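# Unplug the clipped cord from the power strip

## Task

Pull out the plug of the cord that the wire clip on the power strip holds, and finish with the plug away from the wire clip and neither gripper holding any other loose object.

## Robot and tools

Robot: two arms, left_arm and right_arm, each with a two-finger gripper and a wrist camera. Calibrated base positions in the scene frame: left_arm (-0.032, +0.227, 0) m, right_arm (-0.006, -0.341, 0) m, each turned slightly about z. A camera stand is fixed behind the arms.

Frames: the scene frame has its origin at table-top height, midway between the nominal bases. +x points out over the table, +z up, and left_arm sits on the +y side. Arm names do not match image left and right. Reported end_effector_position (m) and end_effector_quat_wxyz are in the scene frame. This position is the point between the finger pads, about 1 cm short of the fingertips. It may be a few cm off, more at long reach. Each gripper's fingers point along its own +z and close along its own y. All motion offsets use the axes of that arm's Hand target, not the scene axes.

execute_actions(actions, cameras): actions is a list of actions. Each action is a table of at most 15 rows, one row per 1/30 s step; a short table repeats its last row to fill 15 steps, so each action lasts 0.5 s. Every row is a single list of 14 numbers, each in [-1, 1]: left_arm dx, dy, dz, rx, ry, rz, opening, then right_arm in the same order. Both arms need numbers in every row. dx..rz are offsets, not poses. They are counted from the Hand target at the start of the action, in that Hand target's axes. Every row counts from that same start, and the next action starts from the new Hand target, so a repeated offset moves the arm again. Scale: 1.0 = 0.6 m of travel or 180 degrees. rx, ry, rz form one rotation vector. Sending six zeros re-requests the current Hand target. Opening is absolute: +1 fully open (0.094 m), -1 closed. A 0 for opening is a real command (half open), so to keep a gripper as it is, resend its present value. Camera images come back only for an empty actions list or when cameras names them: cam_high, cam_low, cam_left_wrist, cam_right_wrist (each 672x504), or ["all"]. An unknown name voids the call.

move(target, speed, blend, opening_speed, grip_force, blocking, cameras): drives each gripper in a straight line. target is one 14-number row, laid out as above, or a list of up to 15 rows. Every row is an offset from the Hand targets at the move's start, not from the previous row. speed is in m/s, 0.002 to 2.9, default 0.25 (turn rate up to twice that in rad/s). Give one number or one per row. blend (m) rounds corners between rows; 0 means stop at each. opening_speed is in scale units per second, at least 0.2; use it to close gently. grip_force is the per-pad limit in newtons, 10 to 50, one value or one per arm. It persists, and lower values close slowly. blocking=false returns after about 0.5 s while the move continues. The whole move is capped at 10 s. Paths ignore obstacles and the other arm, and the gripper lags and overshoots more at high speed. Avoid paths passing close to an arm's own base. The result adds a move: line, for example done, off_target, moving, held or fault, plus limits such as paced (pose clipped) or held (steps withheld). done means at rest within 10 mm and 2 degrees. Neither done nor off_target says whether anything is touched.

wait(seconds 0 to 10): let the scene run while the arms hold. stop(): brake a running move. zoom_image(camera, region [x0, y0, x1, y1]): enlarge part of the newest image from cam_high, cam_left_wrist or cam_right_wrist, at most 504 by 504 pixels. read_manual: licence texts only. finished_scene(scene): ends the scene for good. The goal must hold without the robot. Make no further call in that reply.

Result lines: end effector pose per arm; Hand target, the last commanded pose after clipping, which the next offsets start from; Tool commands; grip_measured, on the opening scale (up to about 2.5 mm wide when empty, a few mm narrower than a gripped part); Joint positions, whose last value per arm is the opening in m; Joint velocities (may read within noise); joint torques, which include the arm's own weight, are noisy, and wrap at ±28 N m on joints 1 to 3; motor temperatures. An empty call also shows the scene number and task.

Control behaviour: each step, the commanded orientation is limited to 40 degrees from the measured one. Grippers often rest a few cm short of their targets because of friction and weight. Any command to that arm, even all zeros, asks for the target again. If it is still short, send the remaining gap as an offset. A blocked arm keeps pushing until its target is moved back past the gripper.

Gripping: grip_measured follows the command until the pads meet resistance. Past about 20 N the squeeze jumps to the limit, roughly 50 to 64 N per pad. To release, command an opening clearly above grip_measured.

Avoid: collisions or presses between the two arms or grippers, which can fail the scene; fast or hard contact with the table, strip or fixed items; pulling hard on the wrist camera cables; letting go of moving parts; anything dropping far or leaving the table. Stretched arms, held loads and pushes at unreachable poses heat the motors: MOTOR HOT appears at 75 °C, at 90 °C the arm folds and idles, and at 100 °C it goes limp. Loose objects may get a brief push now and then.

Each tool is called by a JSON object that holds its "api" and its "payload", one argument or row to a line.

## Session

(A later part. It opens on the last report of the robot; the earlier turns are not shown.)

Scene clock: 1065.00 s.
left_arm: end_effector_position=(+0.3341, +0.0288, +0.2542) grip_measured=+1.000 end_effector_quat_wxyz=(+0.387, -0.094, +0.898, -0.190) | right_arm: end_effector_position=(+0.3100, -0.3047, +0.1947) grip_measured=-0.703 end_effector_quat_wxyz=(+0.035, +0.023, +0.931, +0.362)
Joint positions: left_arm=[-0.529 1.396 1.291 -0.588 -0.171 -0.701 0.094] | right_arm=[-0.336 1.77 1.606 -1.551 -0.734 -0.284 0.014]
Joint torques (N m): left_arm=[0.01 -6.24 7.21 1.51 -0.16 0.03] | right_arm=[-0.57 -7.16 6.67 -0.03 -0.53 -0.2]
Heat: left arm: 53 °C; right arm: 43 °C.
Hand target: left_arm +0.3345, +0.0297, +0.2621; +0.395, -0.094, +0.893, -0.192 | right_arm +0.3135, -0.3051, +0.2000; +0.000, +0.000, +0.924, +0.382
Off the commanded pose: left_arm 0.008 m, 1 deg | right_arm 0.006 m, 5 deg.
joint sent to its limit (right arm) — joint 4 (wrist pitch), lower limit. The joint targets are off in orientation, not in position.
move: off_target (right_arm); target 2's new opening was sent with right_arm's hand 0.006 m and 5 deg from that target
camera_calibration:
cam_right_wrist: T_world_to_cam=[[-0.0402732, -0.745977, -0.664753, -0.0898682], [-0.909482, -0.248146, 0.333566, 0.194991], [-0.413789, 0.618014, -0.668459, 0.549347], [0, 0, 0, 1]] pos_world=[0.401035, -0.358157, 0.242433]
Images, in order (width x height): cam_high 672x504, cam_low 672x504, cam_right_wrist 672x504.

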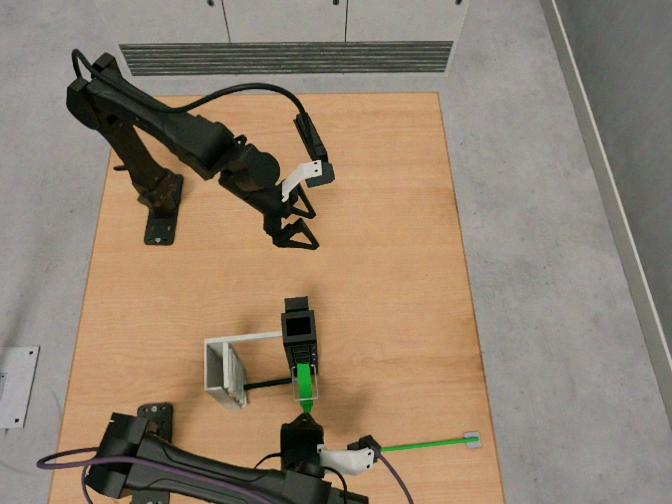

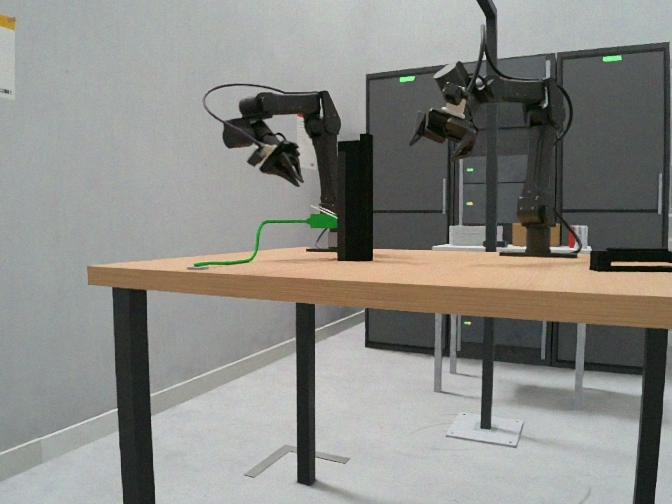

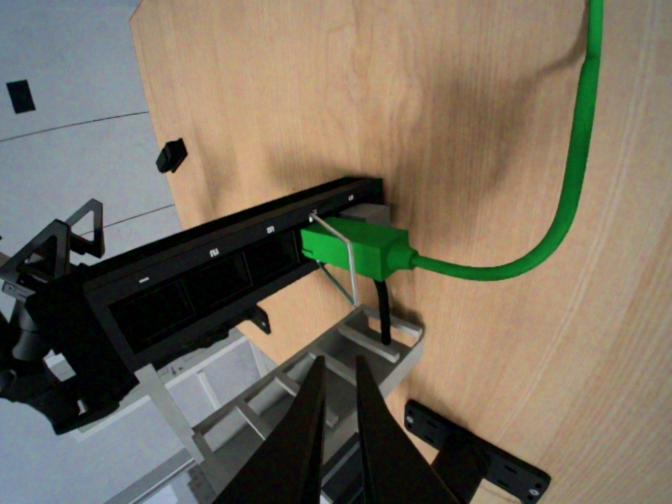

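{"api": "move", "payload": {
  "target": [0, 0, 0, 0, 0, 0, 1, 0.0145, -0.0222, 0.0655, 0.0055, -0.0586, -0.0005, -0.745],
  "speed": 0.08,
  "cameras": ["cam_right_wrist", "cam_low", "cam_high"]
}}

{"api": "zoom_image", "payload": {
  "camera": "cam_right_wrist",
  "region": [260, 200, 460, 400]
}}

{"api": "zoom_image", "payload": {
  "camera": "cam_low",
  "region": [260, 170, 360, 250]
}}

{"api": "zoom_image", "payload": {
  "camera": "cam_high",
  "region": [240, 330, 360, 450]
}}

Scene clock: 1095.70 s.
left_arm: end_effector_position=(+0.3341, +0.0288, +0.2542) grip_measured=+1.000 end_effector_quat_wxyz=(+0.387, -0.094, +0.898, -0.190) | right_arm: end_effector_position=(+0.3059, -0.2922, +0.1551) grip_measured=-0.742 end_effector_quat_wxyz=(+0.070, +0.041, +0.927, +0.365)
Joint positions: left_arm=[-0.529 1.396 1.291 -0.588 -0.171 -0.701 0.094] | right_arm=[-0.311 1.659 1.316 -1.246 -0.762 -0.171 0.012]
Joint torques (N m): left_arm=[-0.03 -6.39 7.24 1.54 -0.14 0.08] | right_arm=[0.47 -9.33 4.49 0.4 -0.55 0.07]
Motor temperatures (°C): left_arm=[24 29 53 36 27 27 24] | right_arm=[25 34 42 30 28 23 25]
Heat: left arm: 53 °C; right arm: 42 °C.
Hand target: left_arm +0.3345, +0.0297, +0.2621; +0.395, -0.094, +0.893, -0.192 | right_arm +0.3049, -0.2869, +0.1628; +0.085, +0.034, +0.923, +0.373
Off the commanded pose: left_arm 0.008 m, 1 deg | right_arm 0.009 m, 2 deg.
move: done
camera_calibration:
cam_right_wrist: T_world_to_cam=[[-0.0495442, -0.738053, -0.672921, -0.100536], [-0.938918, -0.195314, 0.283347, 0.239843], [-0.340556, 0.645856, -0.683294, 0.501526], [0, 0, 0, 1]] pos_world=[0.391009, -0.351269, 0.207079]
Images, in order (width x height): cam_high 672x504, cam_low 672x504, cam_right_wrist 672x504.

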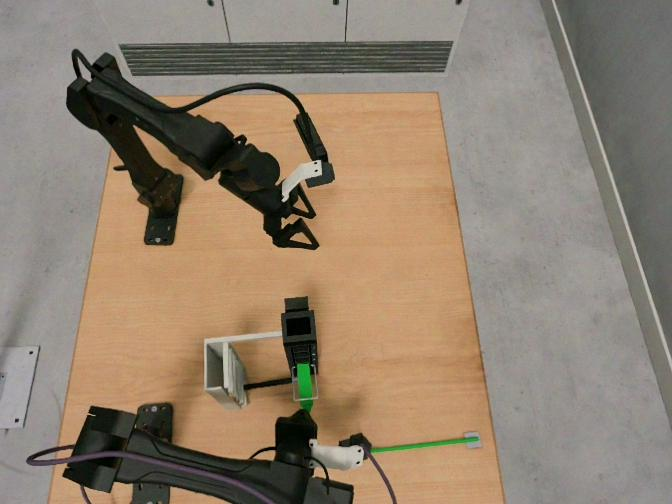

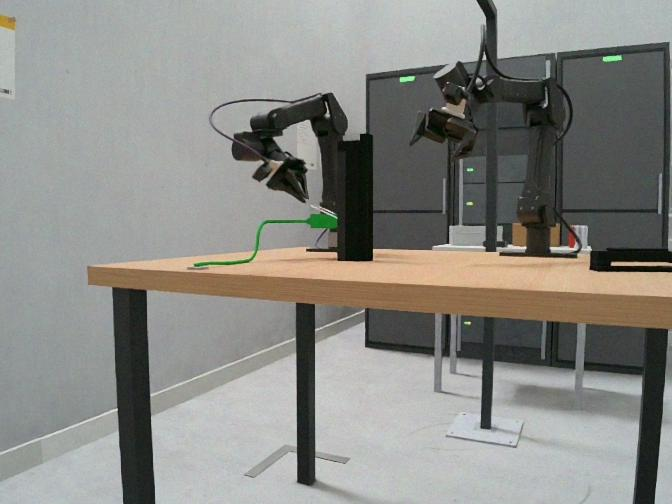

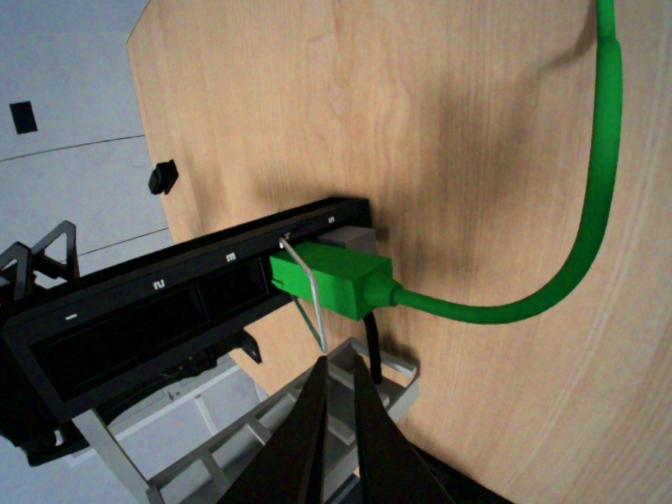

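Scaled by 2.520 from the camera's 672x504 image, which has a finer 960x720 frame.

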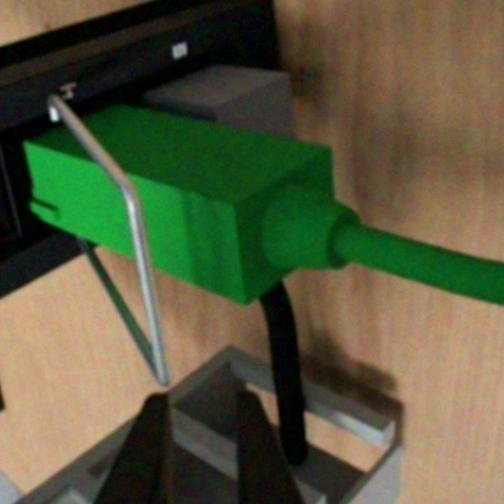

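Scaled by 5.040 from the camera's 672x504 image, which has a finer 960x720 frame.

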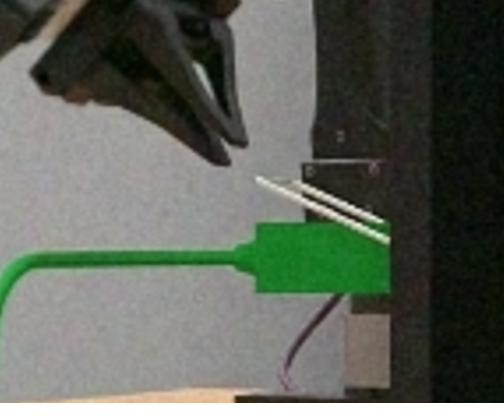

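Scaled by 4.200 from the camera's 672x504 image, which has a finer 960x720 frame.

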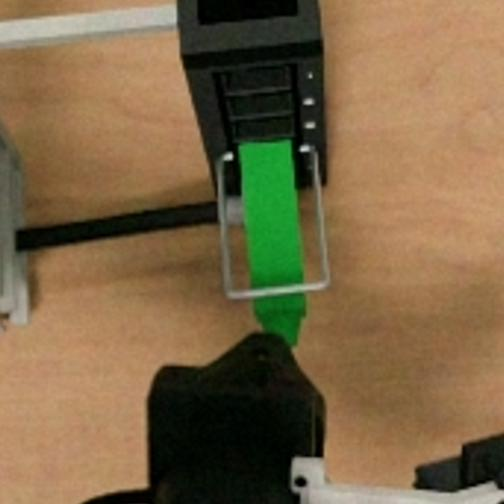

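{"api": "move", "payload": {
  "target": [0, 0, 0, 0, 0, 0, 1, -0.0012, 0.0133, 0.0315, 0, 0, 0, -0.745],
  "speed": 0.05,
  "cameras": ["cam_right_wrist", "cam_low"]
}}

{"api": "zoom_image", "payload": {
  "camera": "cam_right_wrist",
  "region": [260, 240, 440, 420]
}}

{"api": "zoom_image", "payload": {
  "camera": "cam_low",
  "region": [280, 180, 350, 240]
}}

Scene clock: 1110.10 s.
left_arm: end_effector_position=(+0.3341, +0.0288, +0.2542) grip_measured=+1.000 end_effector_quat_wxyz=(+0.387, -0.094, +0.898, -0.190) | right_arm: end_effector_position=(+0.3105, -0.2727, +0.1477) grip_measured=-0.742 end_effector_quat_wxyz=(+0.071, +0.041, +0.927, +0.366)
Joint positions: left_arm=[-0.529 1.396 1.291 -0.588 -0.171 -0.701 0.094] | right_arm=[-0.244 1.644 1.27 -1.148 -0.763 -0.078 0.012]
Joint torques (N m): left_arm=[0.23 -6.52 7.32 1.57 -0.16 0.11] | right_arm=[0.4 -9.25 4.56 0.54 -0.51 -0.02]
Heat: left arm: 53 °C; right arm: 41 °C.
Hand target: left_arm +0.3345, +0.0297, +0.2621; +0.395, -0.094, +0.893, -0.192 | right_arm +0.3090, -0.2682, +0.1551; +0.085, +0.034, +0.923, +0.373
Off the commanded pose: left_arm 0.008 m, 1 deg | right_arm 0.009 m, 2 deg.
move: done
camera_calibration:
cam_right_wrist: T_world_to_cam=[[-0.0478794, -0.737161, -0.674019, -0.0909854], [-0.939654, -0.195613, 0.280687, 0.250536], [-0.338758, 0.646784, -0.683311, 0.485174], [0, 0, 0, 1]] pos_world=[0.395417, -0.331865, 0.199876]
Images, in order (width x height): cam_low 672x504, cam_right_wrist 672x504.

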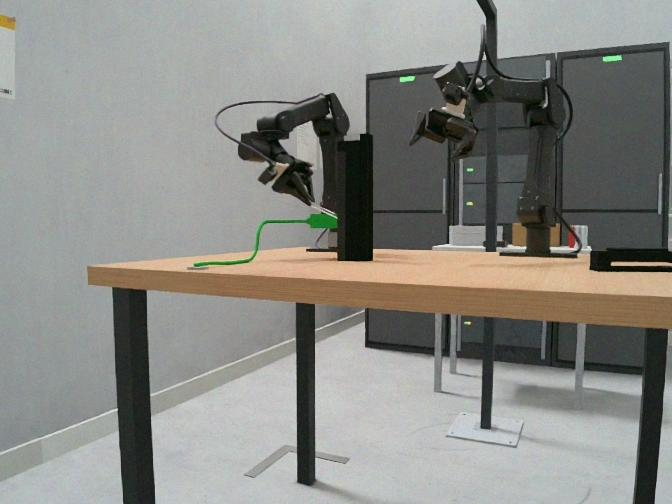

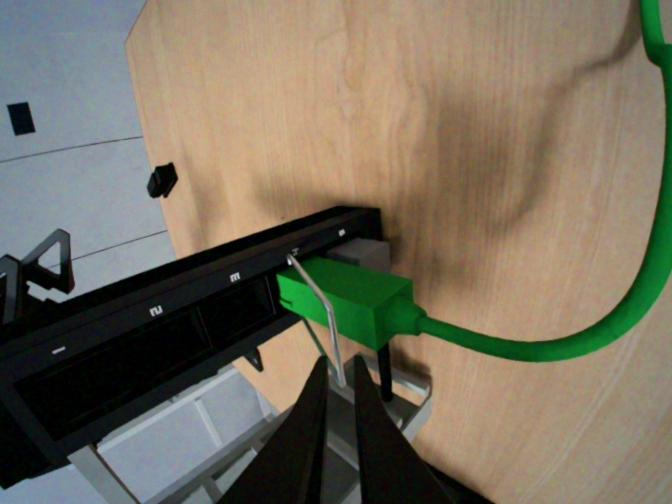

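Scaled by 2.800 from the camera's 672x504 image, which has a finer 960x720 frame.

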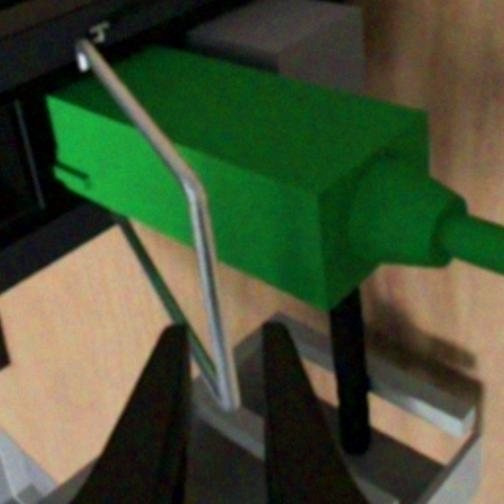

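Scaled by 7.200 from the camera's 672x504 image, which has a finer 960x720 frame.

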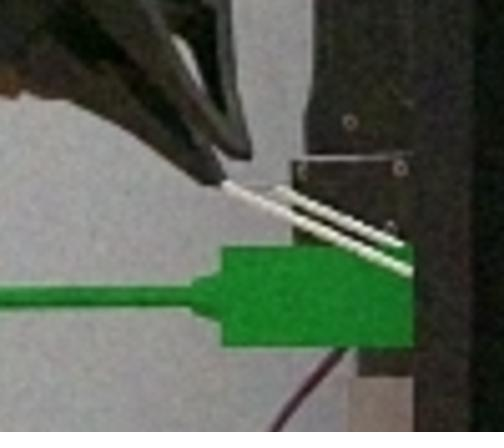

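{"api": "move", "payload": {
  "target": [0, 0, 0, 0, 0, 0, 1, 0, 0.002, 0.0225, 0, 0, 0, -0.745],
  "speed": 0.04,
  "cameras": ["cam_right_wrist", "cam_low"]
}}

{"api": "zoom_image", "payload": {
  "camera": "cam_right_wrist",
  "region": [260, 260, 440, 440]
}}

{"api": "zoom_image", "payload": {
  "camera": "cam_low",
  "region": [280, 180, 350, 240]
}}

Scene clock: 1118.23 s.
left_arm: end_effector_position=(+0.3341, +0.0288, +0.2542) grip_measured=+1.000 end_effector_quat_wxyz=(+0.387, -0.094, +0.898, -0.190) | right_arm: end_effector_position=(+0.3132, -0.2625, +0.1391) grip_measured=-0.742 end_effector_quat_wxyz=(+0.071, +0.042, +0.927, +0.367)
Joint positions: left_arm=[-0.529 1.396 1.291 -0.588 -0.171 -0.701 0.094] | right_arm=[-0.209 1.644 1.232 -1.077 -0.763 -0.027 0.012]
Joint torques (N m): left_arm=[-0.14 -6.43 7.2 1.54 -0.17 0.05] | right_arm=[0.47 -9.31 4.59 0.56 -0.48 0.01]
Heat: left arm: 53 °C; right arm: 41 °C.
Hand target: left_arm +0.3345, +0.0297, +0.2621; +0.395, -0.094, +0.893, -0.192 | right_arm +0.3115, -0.2582, +0.1463; +0.085, +0.034, +0.923, +0.373
Off the commanded pose: left_arm 0.008 m, 1 deg | right_arm 0.009 m, 2 deg.
move: done
camera_calibration:
cam_right_wrist: T_world_to_cam=[[-0.0489652, -0.735468, -0.675787, -0.0880988], [-0.939948, -0.19489, 0.280207, 0.257848], [-0.337788, 0.648925, -0.681759, 0.473575], [0, 0, 0, 1]] pos_world=[0.398018, -0.321857, 0.191077]
Images, in order (width x height): cam_low 672x504, cam_right_wrist 672x504.

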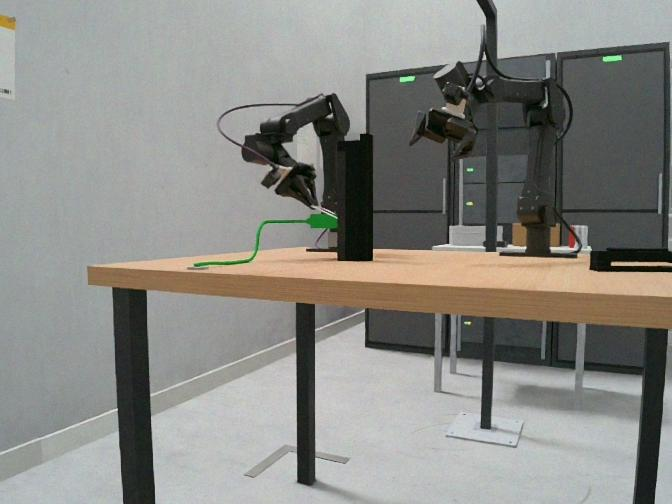

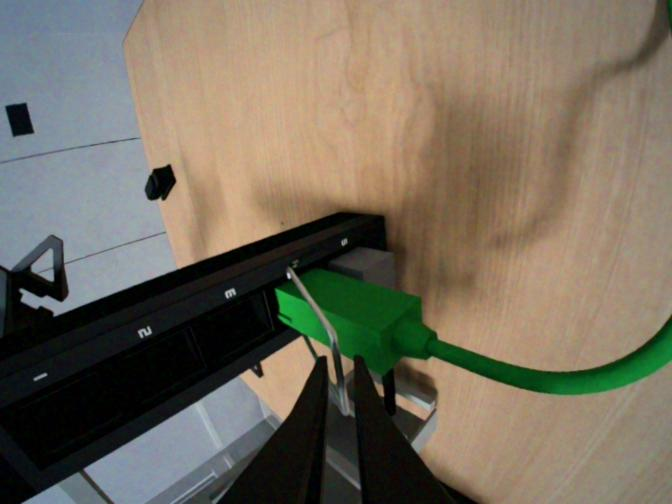

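Scaled by 2.800 from the camera's 672x504 image, which has a finer 960x720 frame.

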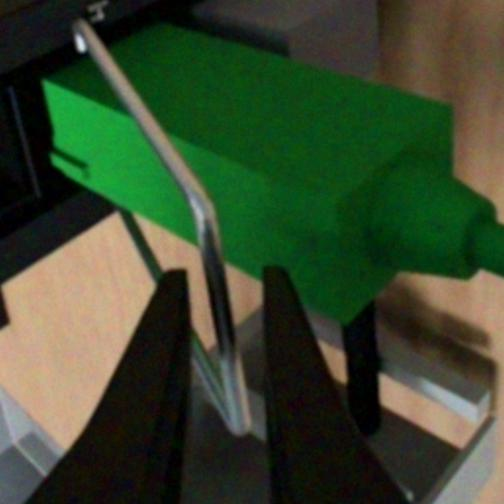

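Scaled by 7.200 from the camera's 672x504 image, which has a finer 960x720 frame.

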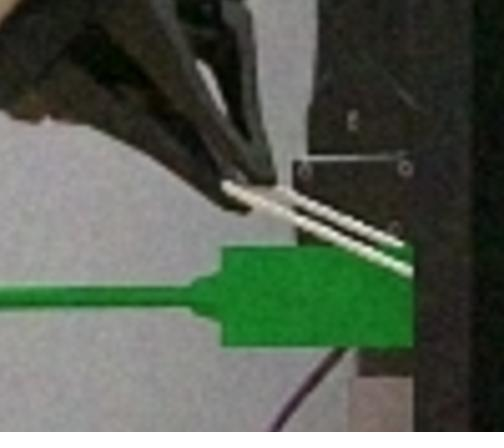

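{"api": "move", "payload": {
  "target": [0, 0, 0, 0, 0, 0, 1, 0, 0, 0, 0, 0, 0, -1],
  "speed": 0.04,
  "opening_speed": 0.3,
  "grip_force": [50, 25],
  "cameras": ["cam_right_wrist", "cam_low"]
}}

{"api": "zoom_image", "payload": {
  "camera": "cam_right_wrist",
  "region": [260, 260, 440, 440]
}}

{"api": "zoom_image", "payload": {
  "camera": "cam_low",
  "region": [280, 180, 350, 240]
}}

Scene clock: 1123.37 s.
left_arm: end_effector_position=(+0.3341, +0.0288, +0.2542) grip_measured=+1.000 end_effector_quat_wxyz=(+0.387, -0.094, +0.898, -0.190) | right_arm: end_effector_position=(+0.3134, -0.2624, +0.1391) grip_measured=-0.911 end_effector_quat_wxyz=(+0.072, +0.041, +0.927, +0.367)
Joint positions: left_arm=[-0.529 1.396 1.291 -0.588 -0.171 -0.701 0.094] | right_arm=[-0.209 1.644 1.232 -1.076 -0.763 -0.028 0.004]
Joint torques (N m): left_arm=[-0.1 -6.54 7.1 1.47 -0.17 0.07] | right_arm=[0.51 -9.29 4.59 0.59 -0.48 0.06]
Heat: left arm: 53 °C; right arm: 40 °C.
Hand target: left_arm +0.3345, +0.0297, +0.2621; +0.395, -0.094, +0.893, -0.192 | right_arm +0.3115, -0.2582, +0.1463; +0.085, +0.034, +0.923, +0.373
Off the commanded pose: left_arm 0.008 m, 1 deg | right_arm 0.009 m, 2 deg.
grip_force (N): 50, 25
move: done
camera_calibration:
cam_right_wrist: T_world_to_cam=[[-0.0471776, -0.735482, -0.6759, -0.0885762], [-0.940245, -0.195733, 0.278616, 0.258156], [-0.337213, 0.648656, -0.682299, 0.473503], [0, 0, 0, 1]] pos_world=[0.398223, -0.321757, 0.191276]
Images, in order (width x height): cam_low 672x504, cam_right_wrist 672x504.

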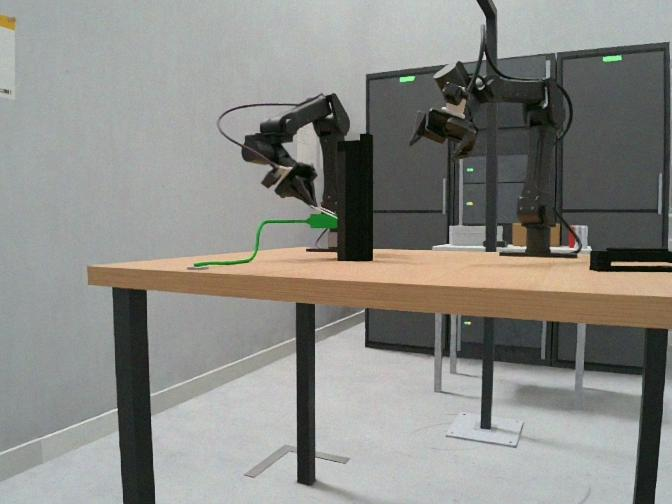

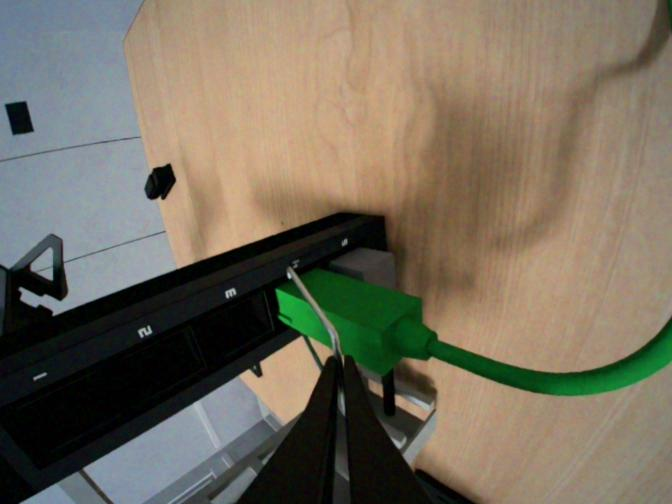

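Scaled by 2.800 from the camera's 672x504 image, which has a finer 960x720 frame.

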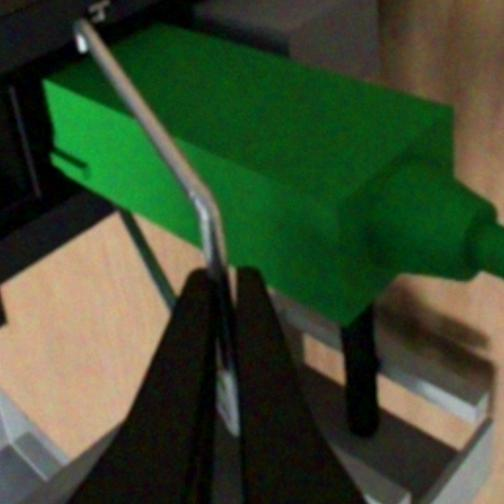

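Scaled by 7.200 from the camera's 672x504 image, which has a finer 960x720 frame.

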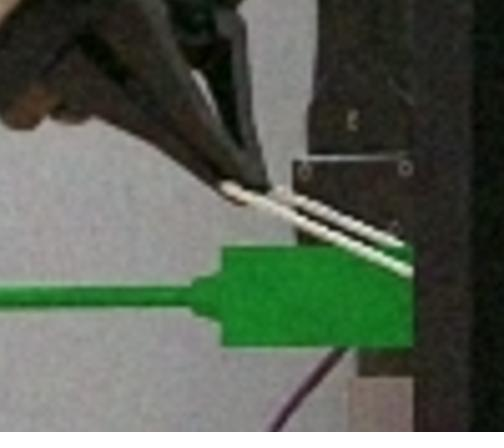

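{"api": "move", "payload": {
  "target": [
    [0, 0, 0, 0, 0, 0, 1, -0.0105, 0.0525, -0.0108, 0, 0, 0, -1],
    [0, 0, 0, 0, 0, 0, 1, -0.0107, 0.1048, -0.002, 0, 0, 0, -1]
  ],
  "speed": 0.04,
  "blend": [0.01, 0],
  "cameras": ["cam_right_wrist", "cam_low", "cam_high"]
}}

{"api": "zoom_image", "payload": {
  "camera": "cam_right_wrist",
  "region": [220, 260, 440, 440]
}}

{"api": "zoom_image", "payload": {
  "camera": "cam_low",
  "region": [280, 160, 370, 240]
}}

Scene clock: 1138.87 s.
left_arm: end_effector_position=(+0.3341, +0.0288, +0.2542) grip_measured=+1.000 end_effector_quat_wxyz=(+0.387, -0.094, +0.898, -0.190) | right_arm: end_effector_position=(+0.3094, -0.2183, +0.1789) grip_measured=-0.913 end_effector_quat_wxyz=(+0.064, +0.035, +0.927, +0.368)
Joint positions: left_arm=[-0.529 1.396 1.291 -0.588 -0.171 -0.701 0.094] | right_arm=[-0.06 1.587 1.327 -1.117 -0.746 0.15 0.004]
Joint torques (N m): left_arm=[0.03 -6.27 7.31 1.51 -0.12 0.07] | right_arm=[0.72 -7.45 8.09 0.9 -0.37 0.33]
Motor temperatures (°C): left_arm=[24 29 53 36 27 27 24] | right_arm=[25 39 40 30 28 23 25]
Heat: left arm: 53 °C; right arm: 40 °C.
Hand target: left_arm +0.3345, +0.0297, +0.2621; +0.395, -0.094, +0.893, -0.192 | right_arm +0.3176, -0.2146, +0.1918; +0.085, +0.034, +0.923, +0.373
Off the commanded pose: left_arm 0.008 m, 1 deg | right_arm 0.016 m, 3 deg.
grip_force (N): 50, 25
move: off_target (right_arm)
camera_calibration:
cam_right_wrist: T_world_to_cam=[[-0.0418543, -0.734955, -0.676823, -0.0308869], [-0.933509, -0.212675, 0.288669, 0.24435], [-0.356103, 0.643903, -0.677186, 0.474506], [0, 0, 0, 1]] pos_world=[0.395783, -0.276269, 0.229887]
Images, in order (width x height): cam_high 672x504, cam_low 672x504, cam_right_wrist 672x504.

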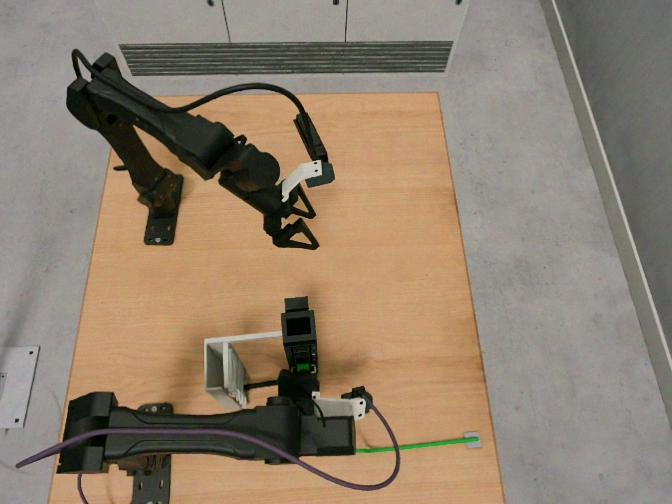

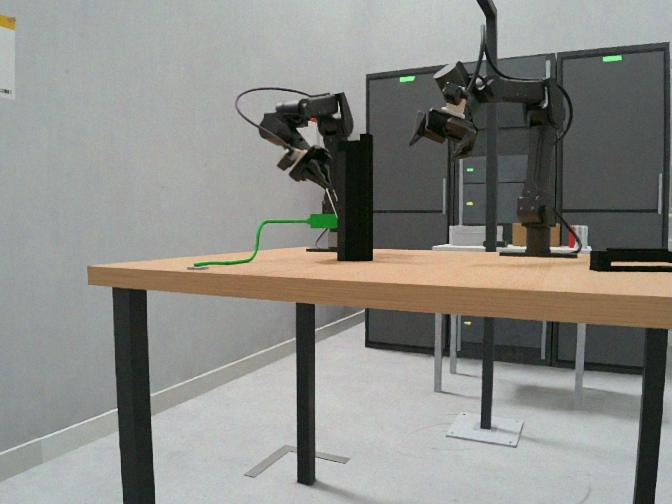

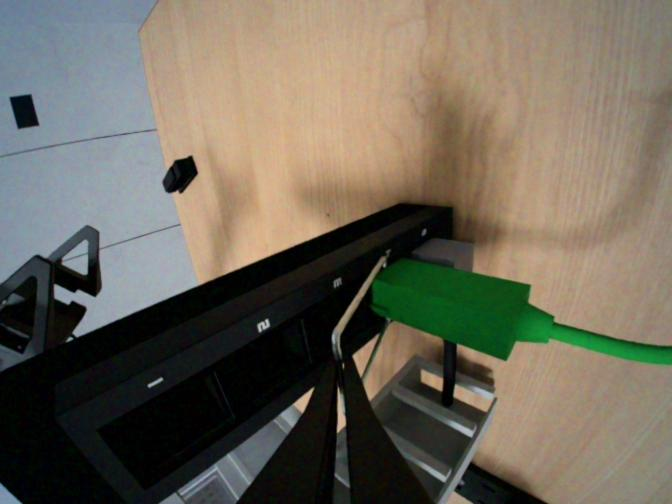

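Scaled by 2.291 from the camera's 672x504 image, which has a finer 960x720 frame.

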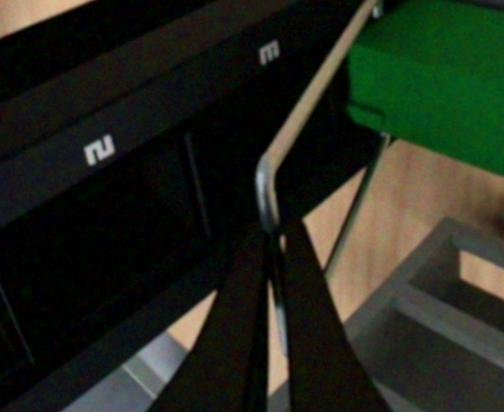

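Scaled by 5.600 from the camera's 672x504 image, which has a finer 960x720 frame.

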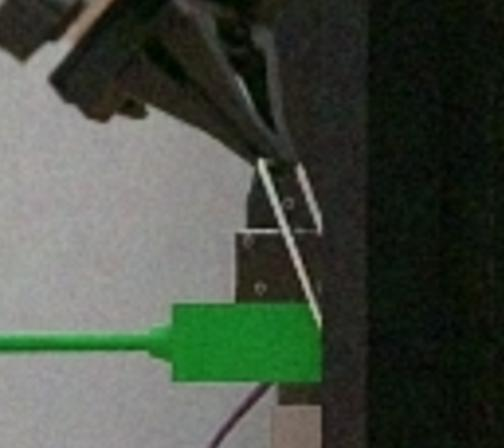

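{"api": "move", "payload": {
  "target": [
    [0, 0, 0, 0, 0, 0, 1, 0, 0, 0, 0, 0, 0, -0.745],
    [0, 0, 0, 0, 0, 0, 1, 0, 0, -0.1, 0, 0, 0, -0.745]
  ],
  "speed": 0.06,
  "opening_speed": 0.4,
  "cameras": ["cam_right_wrist", "cam_low", "cam_high"]
}}

{"api": "zoom_image", "payload": {
  "camera": "cam_right_wrist",
  "region": [220, 200, 500, 440]
}}

{"api": "zoom_image", "payload": {
  "camera": "cam_low",
  "region": [280, 160, 370, 240]
}}

Scene clock: 1148.27 s.
left_arm: end_effector_position=(+0.3341, +0.0288, +0.2542) grip_measured=+1.000 end_effector_quat_wxyz=(+0.387, -0.094, +0.898, -0.190) | right_arm: end_effector_position=(+0.3010, -0.2557, +0.2246) grip_measured=-0.748 end_effector_quat_wxyz=(+0.071, +0.044, +0.927, +0.364)
Joint positions: left_arm=[-0.529 1.396 1.291 -0.588 -0.171 -0.701 0.094] | right_arm=[-0.189 1.587 1.516 -1.396 -0.755 0.006 0.012]
Joint torques (N m): left_arm=[0.08 -6.3 7.25 1.55 -0.17 0.07] | right_arm=[-0.49 -5.63 8.61 0.37 -0.53 -0.22]
Heat: left arm: 53 °C; right arm: 41 °C.
Hand target: left_arm +0.3345, +0.0297, +0.2621; +0.395, -0.094, +0.893, -0.192 | right_arm +0.3065, -0.2555, +0.2342; +0.085, +0.034, +0.923, +0.373
Off the commanded pose: left_arm 0.008 m, 1 deg | right_arm 0.011 m, 2 deg.
grip_force (N): 50, 25
move: off_target (right_arm)
camera_calibration:
cam_right_wrist: T_world_to_cam=[[-0.0542707, -0.738584, -0.671973, -0.0260775], [-0.940173, -0.188887, 0.283543, 0.224523], [-0.336348, 0.647159, -0.684146, 0.52308], [0, 0, 0, 1]] pos_world=[0.385612, -0.315367, 0.276678]
Images, in order (width x height): cam_high 672x504, cam_low 672x504, cam_right_wrist 672x504.

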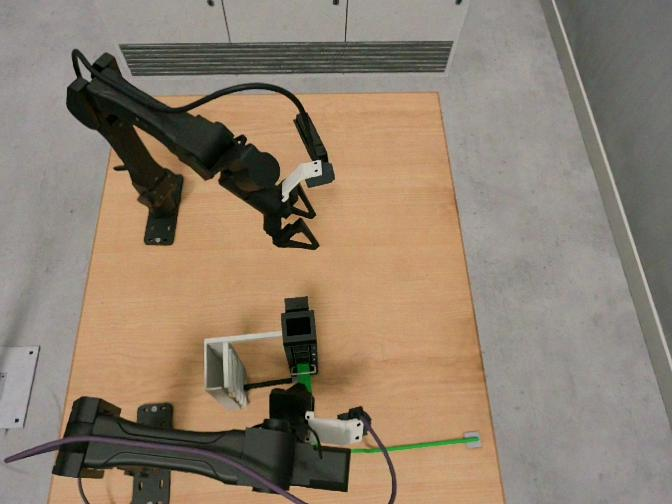

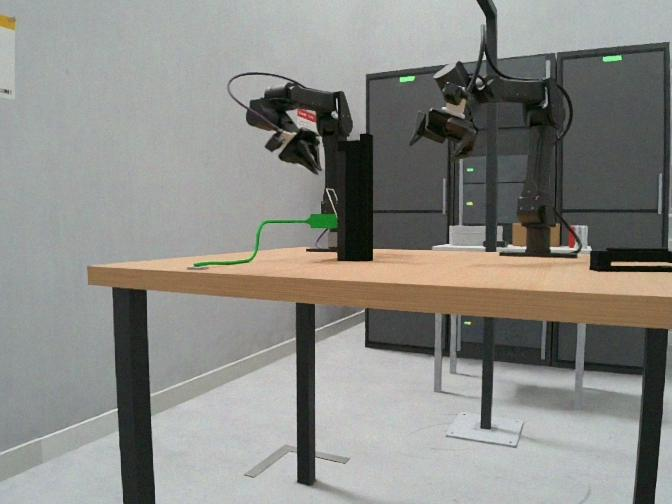

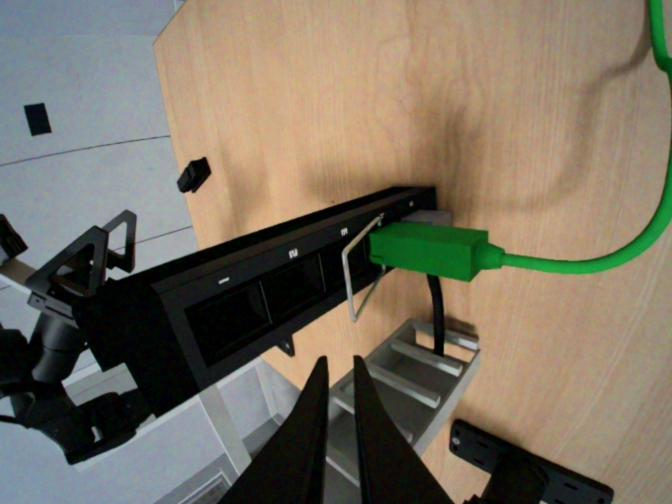

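Scaled by 1.800 from the camera's 672x504 image, which has a finer 960x720 frame.

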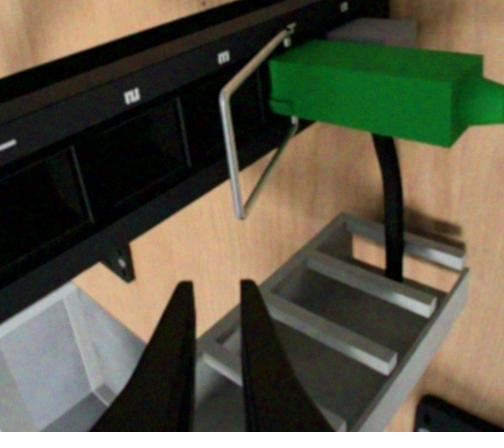

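Scaled by 5.600 from the camera's 672x504 image, which has a finer 960x720 frame.

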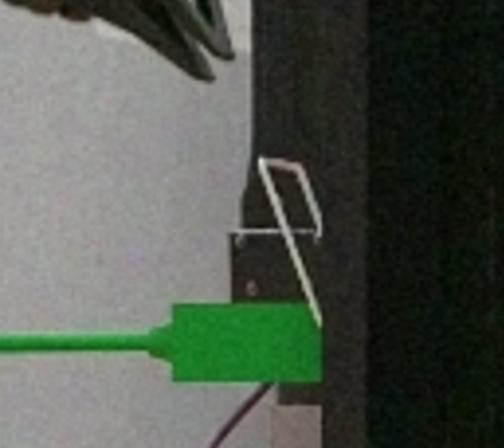

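{"api": "move", "payload": {
  "target": [0, 0, 0, 0, 0, 0, 1, 0.0033, -0.1073, 0.0407, 0.1698, -0.0805, 0.4723, 0.0],
  "speed": 0.12,
  "grip_force": [50, 50],
  "cameras": ["cam_right_wrist", "cam_low"]
}}

{"api": "zoom_image", "payload": {
  "camera": "cam_right_wrist",
  "region": [220, 200, 500, 440]
}}

{"api": "zoom_image", "payload": {
  "camera": "cam_low",
  "region": [260, 160, 370, 250]
}}

Scene clock: 1176.03 s.
left_arm: end_effector_position=(+0.3341, +0.0288, +0.2542) grip_measured=+1.000 end_effector_quat_wxyz=(+0.387, -0.094, +0.898, -0.190) | right_arm: end_effector_position=(+0.3057, -0.2851, +0.1686) grip_measured=-0.003 end_effector_quat_wxyz=(-0.097, +0.699, +0.702, +0.097)
Joint positions: left_arm=[-0.529 1.396 1.291 -0.588 -0.171 -0.701 0.094] | right_arm=[-0.039 1.731 1.623 -1.458 -0.275 1.586 0.047]
Joint torques (N m): left_arm=[0.24 -6.19 7.38 1.55 -0.18 0.02] | right_arm=[0.59 -6.3 8.34 0.17 0.02 0.06]
Heat: left arm: 53 °C; right arm: 44 °C.
Hand target: left_arm +0.3345, +0.0297, +0.2621; +0.395, -0.094, +0.893, -0.192 | right_arm +0.3091, -0.2850, +0.1719; -0.092, +0.701, +0.701, +0.092
Off the commanded pose: left_arm 0.008 m, 1 deg | right_arm 0.005 m, 1 deg.
move: done
camera_calibration:
cam_right_wrist: T_world_to_cam=[[-0.999682, 0.0123075, 0.022014, 0.300933], [0.0242542, 0.708473, 0.705321, 0.129257], [-0.00691555, 0.705631, -0.708546, 0.4255], [0, 0, 0, 1]] pos_world=[0.300644, -0.395525, 0.203694]
Images, in order (width x height): cam_low 672x504, cam_right_wrist 672x504.

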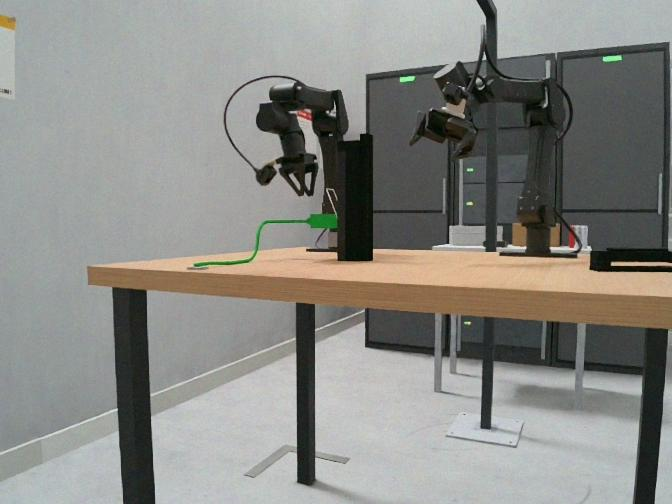

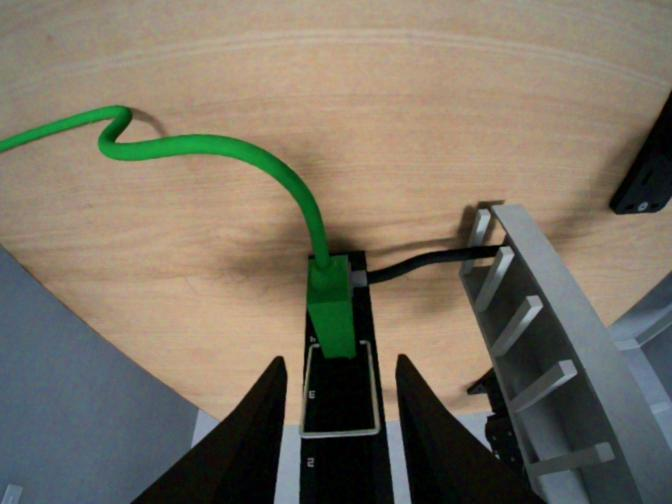

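Scaled by 1.800 from the camera's 672x504 image, which has a finer 960x720 frame.

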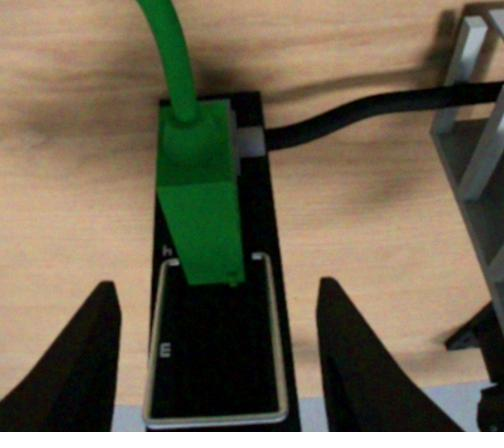

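Scaled by 4.582 from the camera's 672x504 image, which has a finer 960x720 frame.

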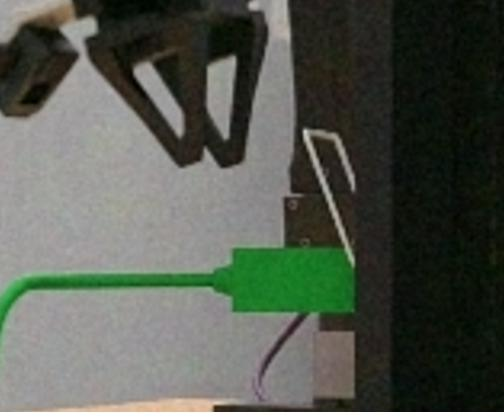

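{"api": "move", "payload": {
  "target": [0, 0, 0, 0, 0, 0, 1, 0.0395, 0.0023, 0.0655, 0, 0, 0, 0.0],
  "speed": 0.08,
  "cameras": ["cam_right_wrist", "cam_low"]
}}

{"api": "zoom_image", "payload": {
  "camera": "cam_right_wrist",
  "region": [220, 200, 500, 440]
}}

{"api": "zoom_image", "payload": {
  "camera": "cam_low",
  "region": [260, 160, 370, 250]
}}

Scene clock: 1183.70 s.
left_arm: end_effector_position=(+0.3341, +0.0288, +0.2542) grip_measured=+1.000 end_effector_quat_wxyz=(+0.387, -0.094, +0.898, -0.190) | right_arm: end_effector_position=(+0.3125, -0.2508, +0.1484) grip_measured=-0.003 end_effector_quat_wxyz=(-0.090, +0.696, +0.704, +0.106)
Joint positions: left_arm=[-0.529 1.396 1.291 -0.588 -0.171 -0.701 0.094] | right_arm=[0.067 1.731 1.541 -1.324 -0.273 1.694 0.047]
Joint torques (N m): left_arm=[0.16 -6.5 7.42 1.52 -0.18 0.13] | right_arm=[0.36 -6.5 4.66 0.44 0.01 0.08]
Heat: left arm: 53 °C; right arm: 44 °C.
Hand target: left_arm +0.3345, +0.0297, +0.2621; +0.395, -0.094, +0.893, -0.192 | right_arm +0.3104, -0.2519, +0.1401; -0.092, +0.701, +0.701, +0.092
Off the commanded pose: left_arm 0.008 m, 1 deg | right_arm 0.009 m, 2 deg.
move: done
camera_calibration:
cam_right_wrist: T_world_to_cam=[[-0.999961, 0.00871999, -0.00109879, 0.310419], [0.00538808, 0.706989, 0.707204, 0.124272], [0.00694364, 0.707171, -0.707009, 0.382739], [0, 0, 0, 1]] pos_world=[0.30708, -0.361228, 0.183055]
Images, in order (width x height): cam_low 672x504, cam_right_wrist 672x504.

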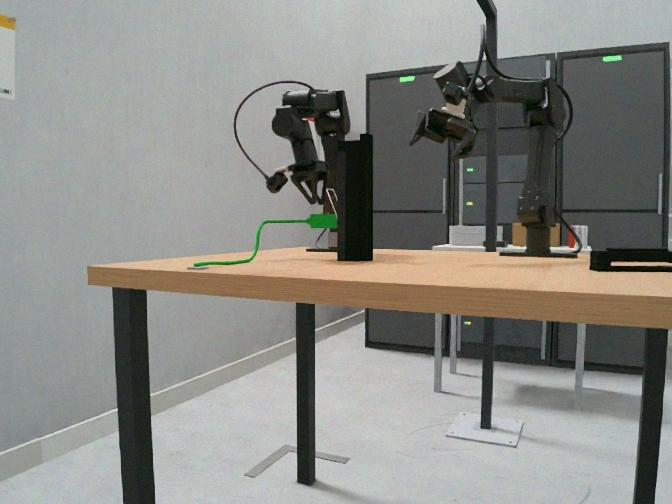

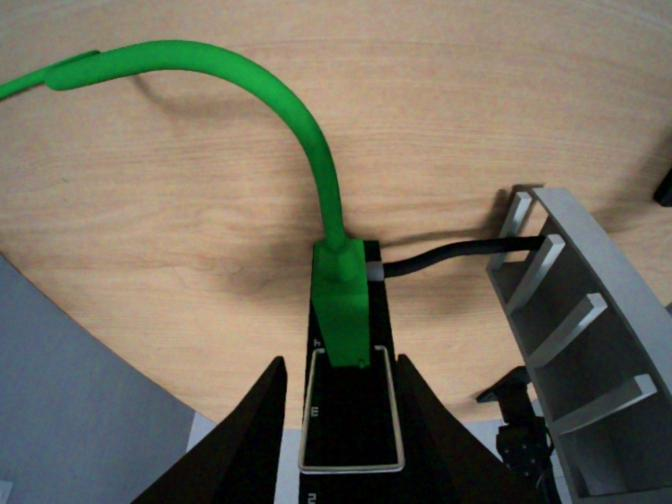

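Scaled by 1.800 from the camera's 672x504 image, which has a finer 960x720 frame.

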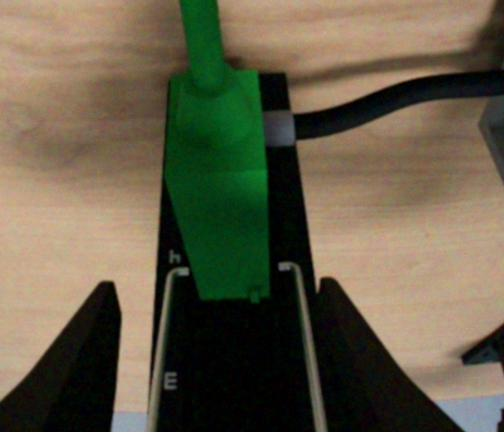

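Scaled by 4.582 from the camera's 672x504 image, which has a finer 960x720 frame.

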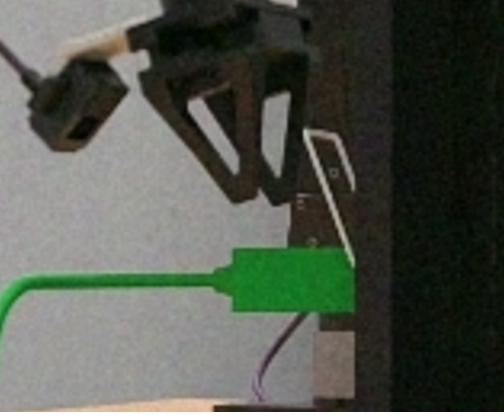

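{"api": "move", "payload": {
  "target": [0, 0, 0, 0, 0, 0, 1, -0.0163, 0, 0.064, 0, 0, 0, 0.0],
  "speed": 0.06,
  "cameras": ["cam_right_wrist", "cam_low"]
}}

{"api": "zoom_image", "payload": {
  "camera": "cam_right_wrist",
  "region": [220, 240, 500, 480]
}}

{"api": "zoom_image", "payload": {
  "camera": "cam_low",
  "region": [260, 160, 370, 250]
}}

Scene clock: 1192.90 s.
left_arm: end_effector_position=(+0.3341, +0.0288, +0.2542) grip_measured=+1.000 end_effector_quat_wxyz=(+0.387, -0.094, +0.898, -0.190) | right_arm: end_effector_position=(+0.3134, -0.2507, +0.1083) grip_measured=-0.003 end_effector_quat_wxyz=(-0.090, +0.697, +0.703, +0.105)
Joint positions: left_arm=[-0.529 1.396 1.291 -0.588 -0.171 -0.701 0.094] | right_arm=[0.067 1.74 1.393 -1.168 -0.273 1.695 0.047]
Joint torques (N m): left_arm=[0.2 -6.28 7.15 1.54 -0.14 0.09] | right_arm=[0.46 -6.65 4.71 0.46 0.01 0.1]
Heat: left arm: 53 °C; right arm: 42 °C.
Hand target: left_arm +0.3345, +0.0297, +0.2621; +0.395, -0.094, +0.893, -0.192 | right_arm +0.3104, -0.2514, +0.1003; -0.092, +0.701, +0.701, +0.092
Off the commanded pose: left_arm 0.008 m, 1 deg | right_arm 0.008 m, 2 deg.
move: done
camera_calibration:
cam_right_wrist: T_world_to_cam=[[-0.999945, 0.0104967, 0.000527579, 0.311579], [0.00779577, 0.707107, 0.707063, 0.151873], [0.0070488, 0.707028, -0.70715, 0.354248], [0, 0, 0, 1]] pos_world=[0.30788, -0.361125, 0.142958]
Images, in order (width x height): cam_low 672x504, cam_right_wrist 672x504.

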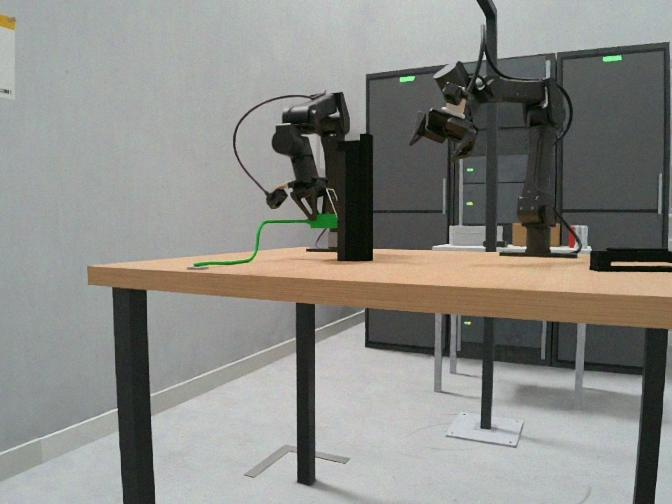

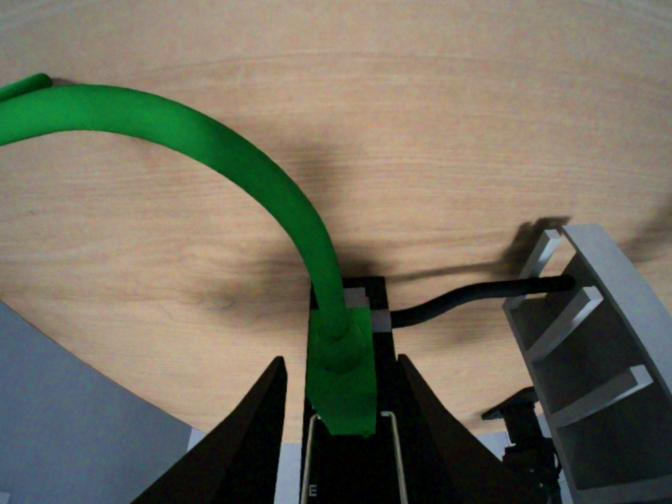

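Scaled by 1.800 from the camera's 672x504 image, which has a finer 960x720 frame.

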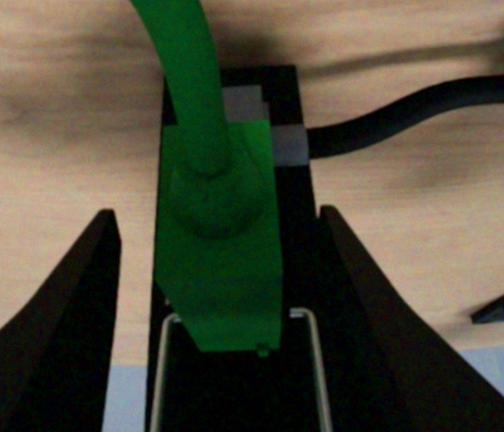

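Scaled by 4.582 from the camera's 672x504 image, which has a finer 960x720 frame.

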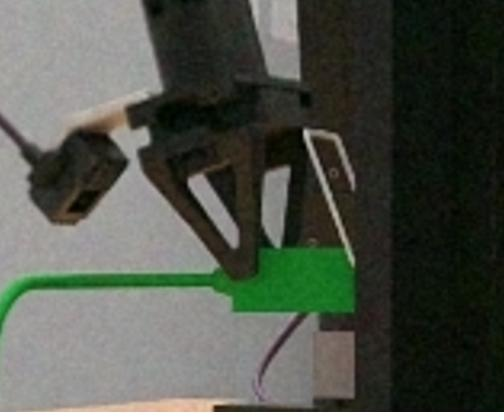

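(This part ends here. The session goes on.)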